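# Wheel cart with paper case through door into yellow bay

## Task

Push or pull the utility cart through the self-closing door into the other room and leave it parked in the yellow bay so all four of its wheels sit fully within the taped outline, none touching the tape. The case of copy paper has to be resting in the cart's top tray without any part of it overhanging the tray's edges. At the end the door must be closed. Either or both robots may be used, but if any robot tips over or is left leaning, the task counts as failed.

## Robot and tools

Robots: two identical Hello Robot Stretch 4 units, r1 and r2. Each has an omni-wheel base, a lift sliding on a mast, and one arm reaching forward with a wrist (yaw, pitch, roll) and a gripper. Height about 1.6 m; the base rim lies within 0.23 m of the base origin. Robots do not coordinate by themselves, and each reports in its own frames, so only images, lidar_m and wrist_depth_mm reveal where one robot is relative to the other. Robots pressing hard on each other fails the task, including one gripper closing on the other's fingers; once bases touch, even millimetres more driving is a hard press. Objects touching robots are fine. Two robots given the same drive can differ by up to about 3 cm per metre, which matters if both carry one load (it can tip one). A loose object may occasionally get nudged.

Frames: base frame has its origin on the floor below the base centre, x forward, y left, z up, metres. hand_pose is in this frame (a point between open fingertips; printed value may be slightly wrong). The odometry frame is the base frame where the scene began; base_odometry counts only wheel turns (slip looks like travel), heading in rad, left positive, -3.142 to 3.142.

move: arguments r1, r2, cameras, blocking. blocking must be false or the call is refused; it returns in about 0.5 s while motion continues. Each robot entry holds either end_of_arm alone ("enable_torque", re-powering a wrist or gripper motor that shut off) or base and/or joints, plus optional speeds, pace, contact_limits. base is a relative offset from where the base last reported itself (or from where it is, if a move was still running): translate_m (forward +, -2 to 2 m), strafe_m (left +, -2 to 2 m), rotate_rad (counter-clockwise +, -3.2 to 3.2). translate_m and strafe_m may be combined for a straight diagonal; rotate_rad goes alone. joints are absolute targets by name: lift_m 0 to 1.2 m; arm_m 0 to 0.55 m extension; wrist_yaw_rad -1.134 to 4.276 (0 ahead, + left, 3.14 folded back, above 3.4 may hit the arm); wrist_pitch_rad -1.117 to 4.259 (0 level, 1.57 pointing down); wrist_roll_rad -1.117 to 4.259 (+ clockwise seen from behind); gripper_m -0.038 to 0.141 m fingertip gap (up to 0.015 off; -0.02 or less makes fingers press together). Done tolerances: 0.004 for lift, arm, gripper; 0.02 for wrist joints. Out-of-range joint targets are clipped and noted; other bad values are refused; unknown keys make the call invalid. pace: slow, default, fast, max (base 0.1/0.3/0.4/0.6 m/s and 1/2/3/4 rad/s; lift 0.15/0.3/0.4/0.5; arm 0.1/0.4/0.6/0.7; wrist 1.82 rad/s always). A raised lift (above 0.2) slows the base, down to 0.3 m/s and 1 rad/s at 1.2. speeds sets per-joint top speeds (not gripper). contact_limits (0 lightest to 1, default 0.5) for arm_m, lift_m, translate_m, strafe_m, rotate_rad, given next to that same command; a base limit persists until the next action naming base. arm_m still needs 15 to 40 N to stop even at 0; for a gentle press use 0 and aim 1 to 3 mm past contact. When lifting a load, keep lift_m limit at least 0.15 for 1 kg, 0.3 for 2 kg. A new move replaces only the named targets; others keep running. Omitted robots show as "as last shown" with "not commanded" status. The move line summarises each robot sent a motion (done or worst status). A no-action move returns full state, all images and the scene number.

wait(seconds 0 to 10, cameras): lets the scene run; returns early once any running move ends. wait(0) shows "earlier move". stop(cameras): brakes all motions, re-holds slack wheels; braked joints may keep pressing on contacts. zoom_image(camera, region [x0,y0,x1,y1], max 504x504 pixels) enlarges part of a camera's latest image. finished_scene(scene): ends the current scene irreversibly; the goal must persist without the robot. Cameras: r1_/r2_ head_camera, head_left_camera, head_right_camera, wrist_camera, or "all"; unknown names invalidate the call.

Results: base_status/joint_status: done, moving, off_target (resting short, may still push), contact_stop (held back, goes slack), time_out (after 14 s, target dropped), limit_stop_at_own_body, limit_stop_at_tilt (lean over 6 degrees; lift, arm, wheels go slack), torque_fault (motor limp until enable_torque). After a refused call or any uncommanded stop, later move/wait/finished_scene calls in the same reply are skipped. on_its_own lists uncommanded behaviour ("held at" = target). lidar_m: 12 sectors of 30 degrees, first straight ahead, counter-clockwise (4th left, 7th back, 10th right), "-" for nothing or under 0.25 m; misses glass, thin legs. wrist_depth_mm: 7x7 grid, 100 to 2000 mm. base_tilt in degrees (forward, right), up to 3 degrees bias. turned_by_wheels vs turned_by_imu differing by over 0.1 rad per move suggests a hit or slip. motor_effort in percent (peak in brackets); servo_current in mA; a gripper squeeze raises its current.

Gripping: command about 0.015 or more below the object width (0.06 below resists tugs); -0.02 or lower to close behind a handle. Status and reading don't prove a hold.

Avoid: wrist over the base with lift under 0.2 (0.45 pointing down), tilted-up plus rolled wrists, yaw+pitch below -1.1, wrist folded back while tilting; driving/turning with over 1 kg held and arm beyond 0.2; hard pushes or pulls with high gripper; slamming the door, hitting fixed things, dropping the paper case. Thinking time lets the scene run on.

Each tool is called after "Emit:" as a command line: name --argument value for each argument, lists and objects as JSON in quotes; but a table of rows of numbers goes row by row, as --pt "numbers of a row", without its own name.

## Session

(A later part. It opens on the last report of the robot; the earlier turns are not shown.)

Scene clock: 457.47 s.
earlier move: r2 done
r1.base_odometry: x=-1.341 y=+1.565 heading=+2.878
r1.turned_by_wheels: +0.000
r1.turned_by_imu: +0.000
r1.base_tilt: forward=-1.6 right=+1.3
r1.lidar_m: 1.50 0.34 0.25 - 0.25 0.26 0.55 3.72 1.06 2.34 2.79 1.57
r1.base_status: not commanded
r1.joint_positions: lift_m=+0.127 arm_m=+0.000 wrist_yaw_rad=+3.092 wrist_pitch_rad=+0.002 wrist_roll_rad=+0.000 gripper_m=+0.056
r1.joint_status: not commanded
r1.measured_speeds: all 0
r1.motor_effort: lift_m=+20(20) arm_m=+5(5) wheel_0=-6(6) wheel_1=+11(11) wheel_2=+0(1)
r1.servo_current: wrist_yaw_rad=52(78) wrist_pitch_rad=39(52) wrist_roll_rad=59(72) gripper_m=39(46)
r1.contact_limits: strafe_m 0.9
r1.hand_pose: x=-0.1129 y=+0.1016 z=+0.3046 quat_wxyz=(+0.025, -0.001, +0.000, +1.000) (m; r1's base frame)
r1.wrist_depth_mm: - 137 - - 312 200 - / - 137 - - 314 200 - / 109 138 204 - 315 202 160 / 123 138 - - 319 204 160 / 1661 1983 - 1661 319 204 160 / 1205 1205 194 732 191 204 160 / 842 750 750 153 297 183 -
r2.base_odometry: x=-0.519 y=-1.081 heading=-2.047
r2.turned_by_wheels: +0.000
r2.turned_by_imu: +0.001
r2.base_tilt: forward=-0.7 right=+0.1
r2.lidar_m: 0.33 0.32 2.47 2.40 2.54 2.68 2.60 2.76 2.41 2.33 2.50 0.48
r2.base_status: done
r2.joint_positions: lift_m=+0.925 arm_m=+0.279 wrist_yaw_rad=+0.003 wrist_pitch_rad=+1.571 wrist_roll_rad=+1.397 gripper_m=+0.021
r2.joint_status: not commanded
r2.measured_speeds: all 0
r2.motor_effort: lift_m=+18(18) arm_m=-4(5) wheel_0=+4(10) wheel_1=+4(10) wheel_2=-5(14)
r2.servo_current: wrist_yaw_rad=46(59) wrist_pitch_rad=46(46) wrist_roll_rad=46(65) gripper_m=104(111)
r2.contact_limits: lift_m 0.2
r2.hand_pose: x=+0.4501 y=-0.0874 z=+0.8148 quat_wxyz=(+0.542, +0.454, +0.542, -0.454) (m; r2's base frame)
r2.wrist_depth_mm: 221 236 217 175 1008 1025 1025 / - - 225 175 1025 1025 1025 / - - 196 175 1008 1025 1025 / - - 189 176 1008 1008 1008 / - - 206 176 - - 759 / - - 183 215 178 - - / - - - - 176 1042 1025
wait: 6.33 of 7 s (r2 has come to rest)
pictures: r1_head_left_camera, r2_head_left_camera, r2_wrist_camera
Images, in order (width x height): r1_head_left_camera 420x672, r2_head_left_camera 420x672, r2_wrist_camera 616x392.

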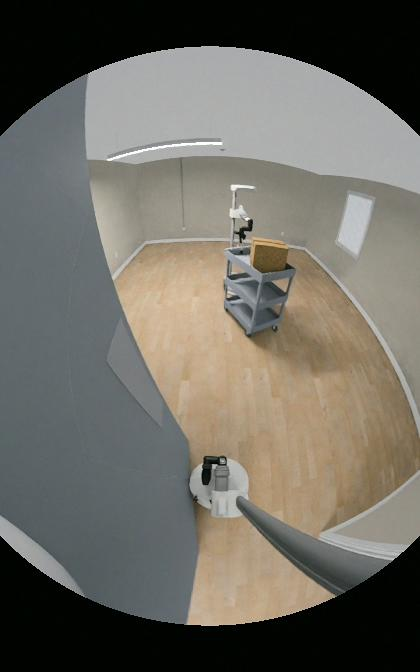

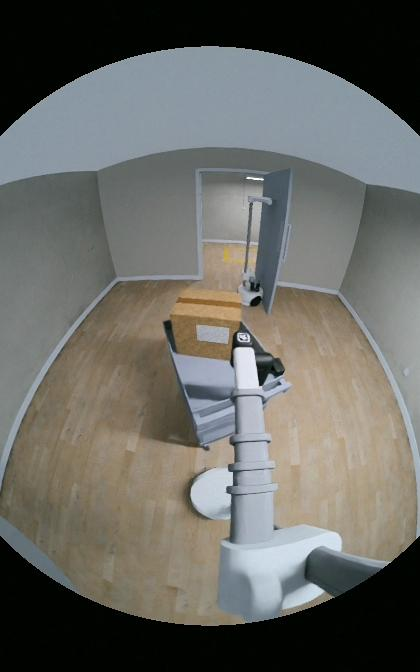

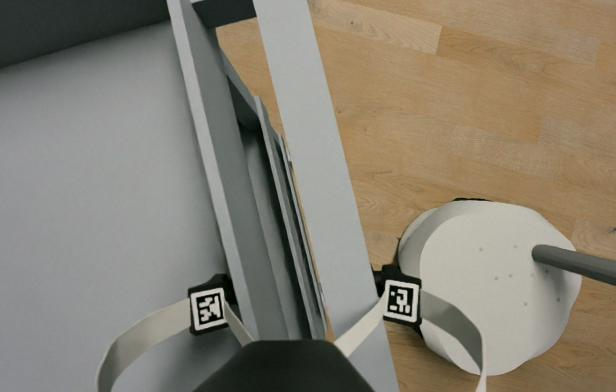

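Emit:
move --blocking false --r2 '{"base":{"translate_m":-0.03,"strafe_m":0.27},"joints":{"wrist_roll_rad":1.52},"pace":"slow"}'

Emit:
wait --seconds 4 --cameras '["r2_wrist_camera","r2_head_left_camera","r1_head_left_camera"]'

Scene clock: 462.77 s.
move: r2 moving
r1: as last shown
r1.lidar_m: 1.49 0.33 0.25 - 0.25 0.25 0.54 3.71 1.07 2.34 2.82 1.57
r1.motor_effort: lift_m=+20(20) arm_m=+5(5) wheel_0=-6(6) wheel_1=+10(10) wheel_2=+0(0)
r1.servo_current: wrist_yaw_rad=39(59) wrist_pitch_rad=46(52) wrist_roll_rad=52(52) gripper_m=39(52)
r1.contact_limits: strafe_m 0.9
r1.wrist_depth_mm: - 136 - - 309 201 - / - 137 - - 314 201 - / 109 137 202 - 314 203 160 / 123 138 - - 319 203 160 / 1708 1983 - 1756 319 204 161 / 1182 1182 195 723 191 204 161 / 831 750 768 153 297 183 -
r2.base_odometry: x=-0.506 y=-1.087 heading=-2.046
r2.turned_by_wheels: +0.001
r2.turned_by_imu: +0.001
r2.base_tilt: forward=-0.7 right=+0.1
r2.lidar_m: 0.35 0.35 2.47 2.40 2.55 2.70 2.59 2.74 2.41 2.34 2.50 0.48
r2.base_status: translate_m moving; strafe_m moving
r2.joint_positions: lift_m=+0.925 arm_m=+0.279 wrist_yaw_rad=+0.003 wrist_pitch_rad=+1.571 wrist_roll_rad=+1.508 gripper_m=+0.021
r2.joint_status: wrist_roll_rad moving
r2.measured_speeds: translate_m=-0.004 strafe_m=+0.053 rotate_rad=-0.004 lift_m=+0.000 arm_m=+0.000 wrist_yaw_rad=+0.000 wrist_pitch_rad=+0.000 wrist_roll_rad=+0.000
r2.motor_effort: lift_m=+18(18) arm_m=-4(4) wheel_0=-8(10) wheel_1=+9(9) wheel_2=+7(7)
r2.servo_current: wrist_yaw_rad=46(59) wrist_pitch_rad=46(46) wrist_roll_rad=65(124) gripper_m=104(117)
r2.contact_limits: lift_m 0.2
r2.hand_pose: x=+0.4501 y=-0.0874 z=+0.8148 quat_wxyz=(+0.516, +0.483, +0.516, -0.483) (m; r2's base frame)
r2.wrist_depth_mm: 211 213 207 1025 1042 1025 1008 / - - 235 176 1025 1008 1025 / - - 211 175 1025 1025 1008 / - - 200 176 1025 - 1025 / - - 192 176 187 - 723 / - - 185 211 176 - - / - 134 - - 177 1042 1042
pictures: none

Scene clock: 466.17 s.
earlier move: r2 done
r1.base_odometry: x=-1.341 y=+1.565 heading=+2.878
r1.turned_by_wheels: +0.000
r1.turned_by_imu: +0.000
r1.base_tilt: forward=-1.6 right=+1.3
r1.lidar_m: 1.52 0.30 0.25 - 0.25 0.25 0.54 3.74 1.06 2.36 2.78 1.57
r1.base_status: not commanded
r1.joint_positions: lift_m=+0.127 arm_m=+0.000 wrist_yaw_rad=+3.092 wrist_pitch_rad=+0.002 wrist_roll_rad=+0.000 gripper_m=+0.056
r1.joint_status: not commanded
r1.measured_speeds: all 0
r1.motor_effort: lift_m=+20(20) arm_m=+5(5) wheel_0=-6(6) wheel_1=+10(11) wheel_2=+0(1)
r1.servo_current: wrist_yaw_rad=46(72) wrist_pitch_rad=39(52) wrist_roll_rad=46(65) gripper_m=46(52)
r1.contact_limits: strafe_m 0.9
r1.hand_pose: x=-0.1129 y=+0.1016 z=+0.3046 quat_wxyz=(+0.025, -0.001, +0.000, +1.000) (m; r1's base frame)
r1.wrist_depth_mm: - 137 - - 310 200 - / - 137 - - 315 201 - / 109 138 204 - 317 202 160 / 123 138 - - 317 202 160 / 1756 1921 - 1618 319 203 160 / 1205 1182 194 732 191 204 160 / 842 759 759 153 297 183 -
r2.base_odometry: x=-0.265 y=-1.178 heading=-2.046
r2.turned_by_wheels: +0.000
r2.turned_by_imu: +0.000
r2.base_tilt: forward=-0.6 right=+0.1
r2.lidar_m: 0.39 0.41 2.20 2.14 2.24 2.63 2.54 2.72 2.67 2.60 2.76 0.45
r2.base_status: done
r2.joint_positions: lift_m=+0.925 arm_m=+0.279 wrist_yaw_rad=+0.002 wrist_pitch_rad=+1.567 wrist_roll_rad=+1.520 gripper_m=+0.021
r2.joint_status: all done
r2.measured_speeds: all 0
r2.motor_effort: lift_m=+18(18) arm_m=-4(4) wheel_0=-6(11) wheel_1=+2(10) wheel_2=+7(9)
r2.servo_current: wrist_yaw_rad=46(65) wrist_pitch_rad=39(46) wrist_roll_rad=52(124) gripper_m=104(117)
r2.contact_limits: lift_m 0.2
r2.hand_pose: x=+0.4513 y=-0.0874 z=+0.8148 quat_wxyz=(+0.514, +0.488, +0.512, -0.486) (m; r2's base frame)
r2.wrist_depth_mm: - - - 223 1042 991 1008 / - - 190 496 1025 1008 1025 / - - - 508 1008 1025 1008 / - - 202 544 177 - 1008 / - - 195 200 - - - / - 163 186 178 182 - - / - 133 - - 1042 1025 1008
wait: 3.40 of 4 s (r2 has come to rest)
pictures: r1_head_left_camera, r2_head_left_camera, r2_wrist_camera
Images, in order (width x height): r1_head_left_camera 420x672, r2_head_left_camera 420x672, r2_wrist_camera 616x392.

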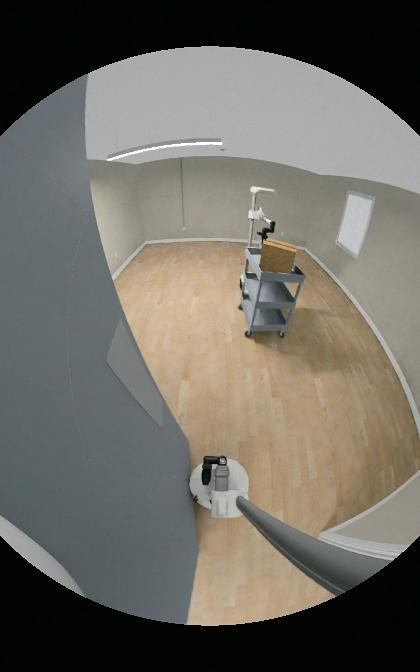

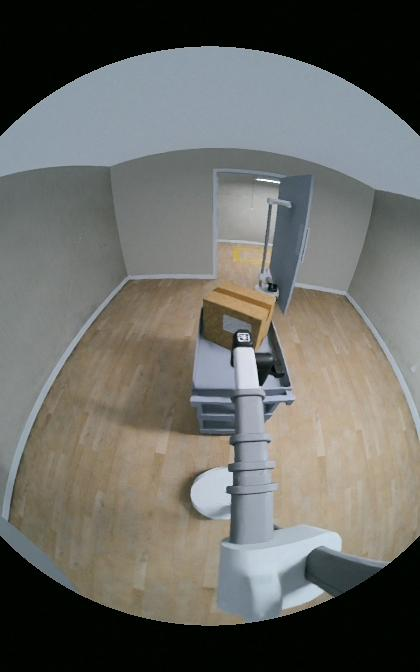

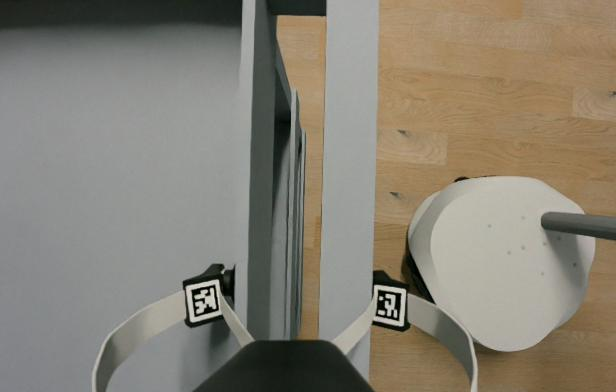

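Emit:
move --blocking false --r2 '{"base":{"translate_m":0.42,"strafe_m":0.02},"pace":"slow"}'

Emit:
wait --seconds 5 --cameras '["r2_wrist_camera","r2_head_left_camera","r2_head_right_camera","r1_head_left_camera","r1_head_right_camera"]'

Scene clock: 473.30 s.
move: r2 moving
r1: as last shown
r1.lidar_m: 1.53 0.32 0.25 - 0.25 0.25 0.55 3.71 1.07 2.37 2.80 1.57
r1.motor_effort: lift_m=+20(20) arm_m=+5(5) wheel_0=-6(6) wheel_1=+10(10) wheel_2=+0(0)
r1.servo_current: wrist_yaw_rad=59(72) wrist_pitch_rad=46(46) wrist_roll_rad=33(59) gripper_m=46(46)
r1.contact_limits: strafe_m 0.9
r1.wrist_depth_mm: - 137 - - 309 200 - / - 137 - - 315 200 - / 109 138 203 - 315 203 160 / 123 138 - - 317 203 161 / 1708 1921 - 1661 319 203 160 / 1160 1205 193 741 191 203 160 / 854 750 750 153 296 183 -
r2.base_odometry: x=-0.270 y=-1.189 heading=-2.046
r2.turned_by_wheels: +0.000
r2.turned_by_imu: +0.000
r2.base_tilt: forward=-0.7 right=+0.0
r2.lidar_m: 0.40 0.42 2.18 2.12 2.26 2.64 2.58 2.72 2.68 2.60 2.78 0.44
r2.base_status: translate_m moving; strafe_m moving
r2.joint_positions: lift_m=+0.925 arm_m=+0.279 wrist_yaw_rad=+0.000 wrist_pitch_rad=+1.567 wrist_roll_rad=+1.520 gripper_m=+0.021
r2.joint_status: not commanded
r2.measured_speeds: translate_m=+0.049 strafe_m=+0.002 rotate_rad=+0.003 lift_m=+0.000 arm_m=+0.000 wrist_yaw_rad=-0.004 wrist_pitch_rad=+0.009 wrist_roll_rad=+0.000
r2.motor_effort: lift_m=+18(18) arm_m=-4(4) wheel_0=+4(7) wheel_1=+7(7) wheel_2=-12(12)
r2.servo_current: wrist_yaw_rad=46(52) wrist_pitch_rad=39(52) wrist_roll_rad=33(52) gripper_m=111(111)
r2.contact_limits: lift_m 0.2
r2.hand_pose: x=+0.4509 y=-0.0874 z=+0.8148 quat_wxyz=(+0.513, +0.488, +0.512, -0.486) (m; r2's base frame)
r2.wrist_depth_mm: - - - 224 1025 1025 1025 / - - - 236 1025 1025 1025 / - - - 242 1025 1042 1025 / - - - 247 176 - 1042 / - - 194 1025 - - - / - 161 185 820 177 - 1042 / - - - - 1042 1042 1042
pictures: none

Scene clock: 478.30 s.
earlier move: r2 done
r1.base_odometry: x=-1.341 y=+1.565 heading=+2.878
r1.turned_by_wheels: +0.000
r1.turned_by_imu: +0.000
r1.base_tilt: forward=-1.6 right=+1.3
r1.lidar_m: 1.54 0.33 0.25 - 0.25 0.25 0.54 3.73 1.06 2.38 2.80 1.20
r1.base_status: not commanded
r1.joint_positions: lift_m=+0.127 arm_m=+0.000 wrist_yaw_rad=+3.092 wrist_pitch_rad=+0.002 wrist_roll_rad=+0.000 gripper_m=+0.056
r1.joint_status: not commanded
r1.measured_speeds: all 0
r1.motor_effort: lift_m=+20(20) arm_m=+5(5) wheel_0=-5(6) wheel_1=+10(11) wheel_2=-1(1)
r1.servo_current: wrist_yaw_rad=52(72) wrist_pitch_rad=39(52) wrist_roll_rad=46(72) gripper_m=46(52)
r1.contact_limits: strafe_m 0.9
r1.hand_pose: x=-0.1129 y=+0.1016 z=+0.3046 quat_wxyz=(+0.025, -0.001, +0.000, +1.000) (m; r1's base frame)
r1.wrist_depth_mm: - 137 - - 310 200 - / - 137 - - 315 200 - / 109 138 204 - 315 202 160 / 123 138 - - 317 203 160 / 1661 1921 - 1708 319 203 160 / 1182 1205 194 723 191 203 160 / 842 750 759 153 296 183 -
r2.base_odometry: x=-0.439 y=-1.561 heading=-2.045
r2.turned_by_wheels: +0.001
r2.turned_by_imu: +0.003
r2.base_tilt: forward=-0.7 right=+0.0
r2.lidar_m: 0.36 0.36 2.18 2.11 2.25 3.05 2.97 3.17 2.73 2.64 2.82 0.46
r2.base_status: done
r2.joint_positions: lift_m=+0.925 arm_m=+0.279 wrist_yaw_rad=+0.000 wrist_pitch_rad=+1.573 wrist_roll_rad=+1.518 gripper_m=+0.021
r2.joint_status: not commanded
r2.measured_speeds: all 0
r2.motor_effort: lift_m=+18(18) arm_m=+4(4) wheel_0=+8(13) wheel_1=+6(9) wheel_2=-4(16)
r2.servo_current: wrist_yaw_rad=46(65) wrist_pitch_rad=39(52) wrist_roll_rad=52(59) gripper_m=111(111)
r2.contact_limits: lift_m 0.2
r2.hand_pose: x=+0.4493 y=-0.0874 z=+0.8148 quat_wxyz=(+0.512, +0.486, +0.513, -0.487) (m; r2's base frame)
r2.wrist_depth_mm: 220 231 208 175 1008 1008 1025 / - - 215 175 1042 1008 1025 / - - 199 175 1042 1025 1042 / - - 193 176 1060 - 1060 / - - 191 176 - - 759 / - - 184 216 179 - 1042 / - 140 - - 177 1025 1042
wait: 5.00 s; at rest by 4.97 s
pictures: r1_head_left_camera, r1_head_right_camera, r2_head_left_camera, r2_head_right_camera, r2_wrist_camera
Images, in order (width x height): r1_head_left_camera 420x672, r1_head_right_camera 420x672, r2_head_left_camera 420x672, r2_head_right_camera 420x672, r2_wrist_camera 616x392.

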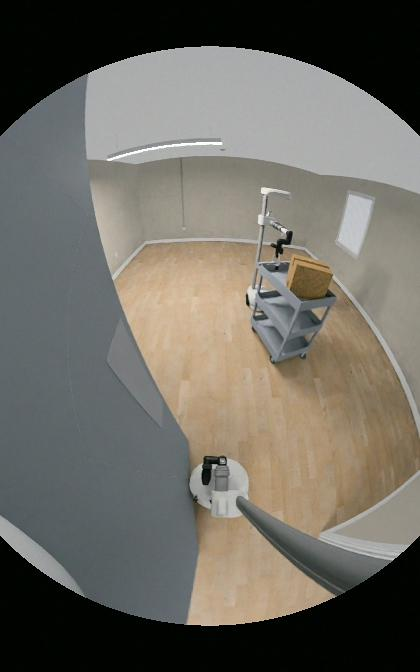

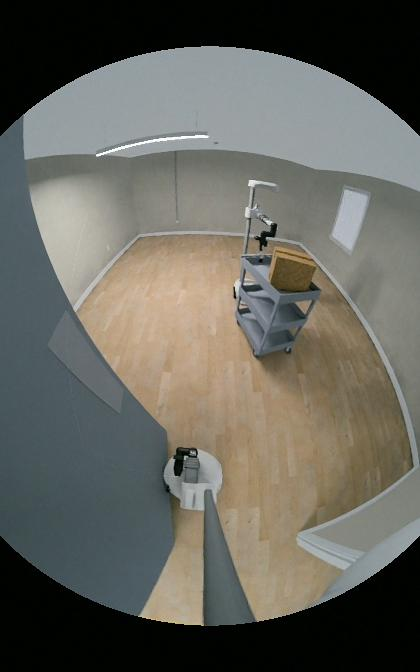

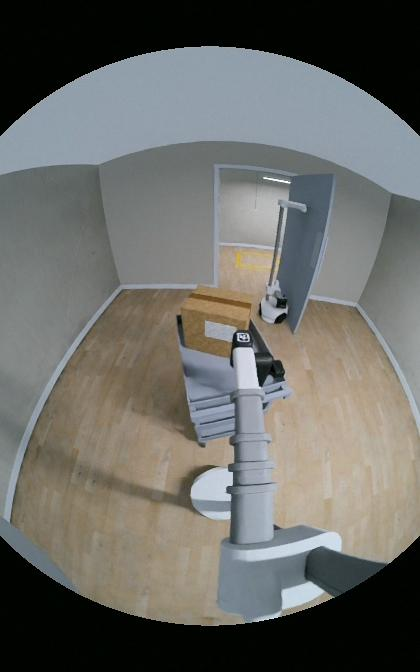

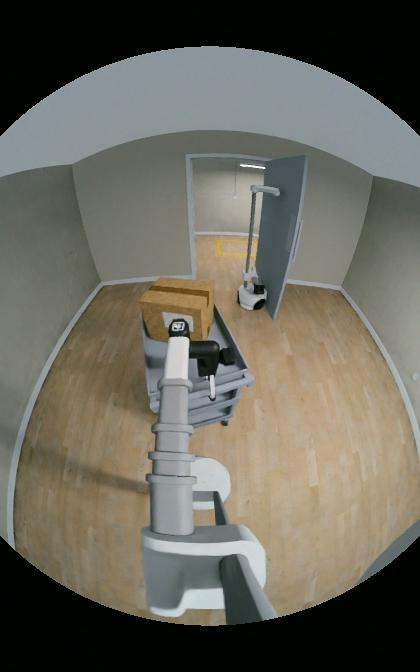

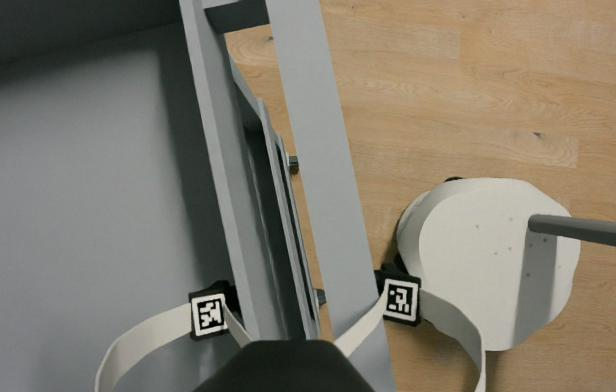

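Emit:
zoom_image --camera "r1_head_right_camera" --region '[220, 220, 340, 370]'

Emit:
zoom_image --camera "r2_head_right_camera" --region '[120, 140, 320, 400]'

Scaled by 3.360 from the camera's 420x672 image, which has a finer 600x960 frame.

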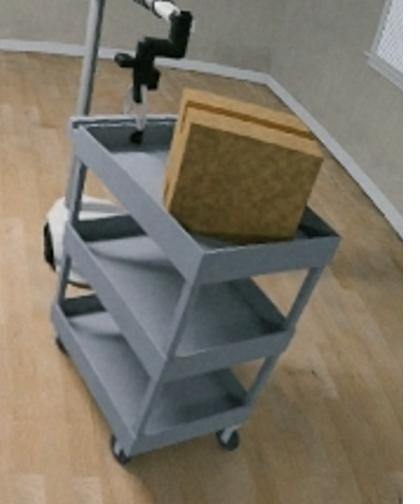

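Scaled by 1.938 from the camera's 420x672 image, which has a finer 600x960 frame.

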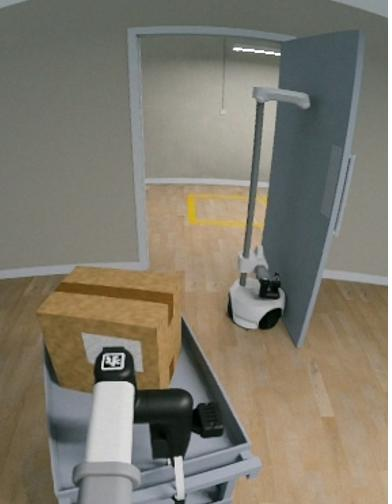

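Emit:
move --blocking false --r2 '{"base":{"translate_m":-1.15,"strafe_m":-0.35},"joints":{"wrist_roll_rad":1.4},"pace":"default"}'

Emit:
wait --seconds 6 --cameras '["r2_wrist_camera","r2_head_left_camera"]'

Scene clock: 542.10 s.
move: r2 moving
r1: as last shown
r1.lidar_m: 1.54 0.31 0.25 - 0.25 0.25 0.53 3.74 1.08 2.36 2.81 1.22
r1.motor_effort: lift_m=+20(20) arm_m=+5(5) wheel_0=-6(6) wheel_1=+10(11) wheel_2=+0(0)
r1.servo_current: wrist_yaw_rad=46(72) wrist_pitch_rad=33(46) wrist_roll_rad=59(65) gripper_m=33(52)
r1.contact_limits: strafe_m 0.9
r1.wrist_depth_mm: - 137 - - 310 200 - / - 137 - - 314 201 - / 109 138 202 - 317 203 160 / 123 138 - - 317 202 160 / 1661 - - 1708 319 204 161 / 1205 1205 194 741 191 204 160 / 842 750 759 153 296 183 -
r2.base_odometry: x=-0.434 y=-1.529 heading=-2.044
r2.turned_by_wheels: +0.001
r2.turned_by_imu: +0.002
r2.base_tilt: forward=-0.6 right=+0.1
r2.lidar_m: 0.37 0.38 2.17 2.11 2.23 2.99 2.97 3.13 2.72 2.62 2.80 0.47
r2.base_status: translate_m moving; strafe_m moving
r2.joint_positions: lift_m=+0.925 arm_m=+0.279 wrist_yaw_rad=+0.001 wrist_pitch_rad=+1.564 wrist_roll_rad=+1.401 gripper_m=+0.021
r2.joint_status: wrist_roll_rad moving
r2.measured_speeds: translate_m=-0.120 strafe_m=-0.038 rotate_rad=+0.009 lift_m=+0.000 arm_m=+0.000 wrist_yaw_rad=+0.005 wrist_pitch_rad=-0.010 wrist_roll_rad=+0.000
r2.motor_effort: lift_m=+18(18) arm_m=+4(4) wheel_0=+1(9) wheel_1=-8(10) wheel_2=+19(19)
r2.servo_current: wrist_yaw_rad=59(59) wrist_pitch_rad=52(52) wrist_roll_rad=39(85) gripper_m=111(111)
r2.contact_limits: lift_m 0.2
r2.hand_pose: x=+0.4521 y=-0.0874 z=+0.8148 quat_wxyz=(+0.543, +0.457, +0.539, -0.454) (m; r2's base frame)
r2.wrist_depth_mm: 240 - 208 174 1025 991 991 / - - 202 176 1025 1008 991 / - - 191 175 1025 991 1008 / - - 207 176 1025 1008 1025 / - - 198 176 946 - - / - 166 185 177 177 - - / - 138 - - 1025 1025 1025
pictures: none

Scene clock: 547.03 s.
earlier move: r2 done
r1.base_odometry: x=-1.341 y=+1.565 heading=+2.878
r1.turned_by_wheels: +0.000
r1.turned_by_imu: +0.000
r1.base_tilt: forward=-1.6 right=+1.3
r1.lidar_m: 2.19 0.34 0.25 - 0.25 0.26 0.52 3.72 1.09 2.35 2.79 3.73
r1.base_status: not commanded
r1.joint_positions: lift_m=+0.127 arm_m=+0.000 wrist_yaw_rad=+3.092 wrist_pitch_rad=+0.002 wrist_roll_rad=+0.000 gripper_m=+0.056
r1.joint_status: not commanded
r1.measured_speeds: all 0
r1.motor_effort: lift_m=+20(20) arm_m=+5(5) wheel_0=-6(6) wheel_1=+10(11) wheel_2=+0(1)
r1.servo_current: wrist_yaw_rad=46(72) wrist_pitch_rad=46(52) wrist_roll_rad=46(65) gripper_m=39(52)
r1.contact_limits: strafe_m 0.9
r1.hand_pose: x=-0.1129 y=+0.1016 z=+0.3046 quat_wxyz=(+0.025, -0.001, +0.000, +1.000) (m; r1's base frame)
r1.wrist_depth_mm: - 137 - - 310 200 - / - 137 - - 314 200 - / 109 138 203 - 315 202 160 / 123 138 - - 319 202 160 / 1756 1983 - 1708 317 204 161 / 1182 1205 194 732 191 204 160 / 854 750 759 153 297 183 -
r2.base_odometry: x=-0.225 y=-0.378 heading=-2.046
r2.turned_by_wheels: -0.002
r2.turned_by_imu: -0.004
r2.base_tilt: forward=-0.6 right=+0.1
r2.lidar_m: 0.41 0.44 2.60 2.48 2.49 1.90 1.83 1.97 2.28 2.21 2.36 0.45
r2.base_status: done
r2.joint_positions: lift_m=+0.925 arm_m=+0.279 wrist_yaw_rad=-0.001 wrist_pitch_rad=+1.564 wrist_roll_rad=+1.401 gripper_m=+0.021
r2.joint_status: all done
r2.measured_speeds: all 0
r2.motor_effort: lift_m=+18(18) arm_m=-4(4) wheel_0=-7(12) wheel_1=-4(11) wheel_2=+2(21)
r2.servo_current: wrist_yaw_rad=39(59) wrist_pitch_rad=46(59) wrist_roll_rad=39(85) gripper_m=98(111)
r2.contact_limits: lift_m 0.2
r2.hand_pose: x=+0.4519 y=-0.0874 z=+0.8148 quat_wxyz=(+0.542, +0.458, +0.538, -0.455) (m; r2's base frame)
r2.wrist_depth_mm: - - - 224 175 1008 1008 / - - - 250 176 1025 1025 / - - - 564 176 1025 1008 / - - - 1025 176 1025 1025 / - - - 257 176 - 759 / - 162 185 1025 177 - - / - - - - 1025 1025 1025
wait: 4.93 of 6 s (r2 has come to rest)
pictures: r2_head_left_camera, r2_wrist_camera
Images, in order (width x height): r2_head_left_camera 420x672, r2_wrist_camera 616x392.

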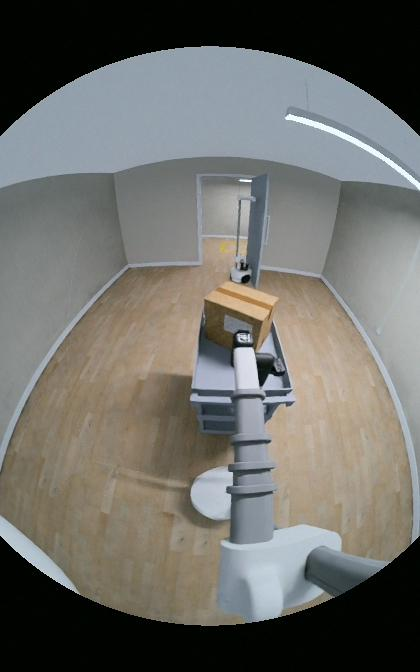

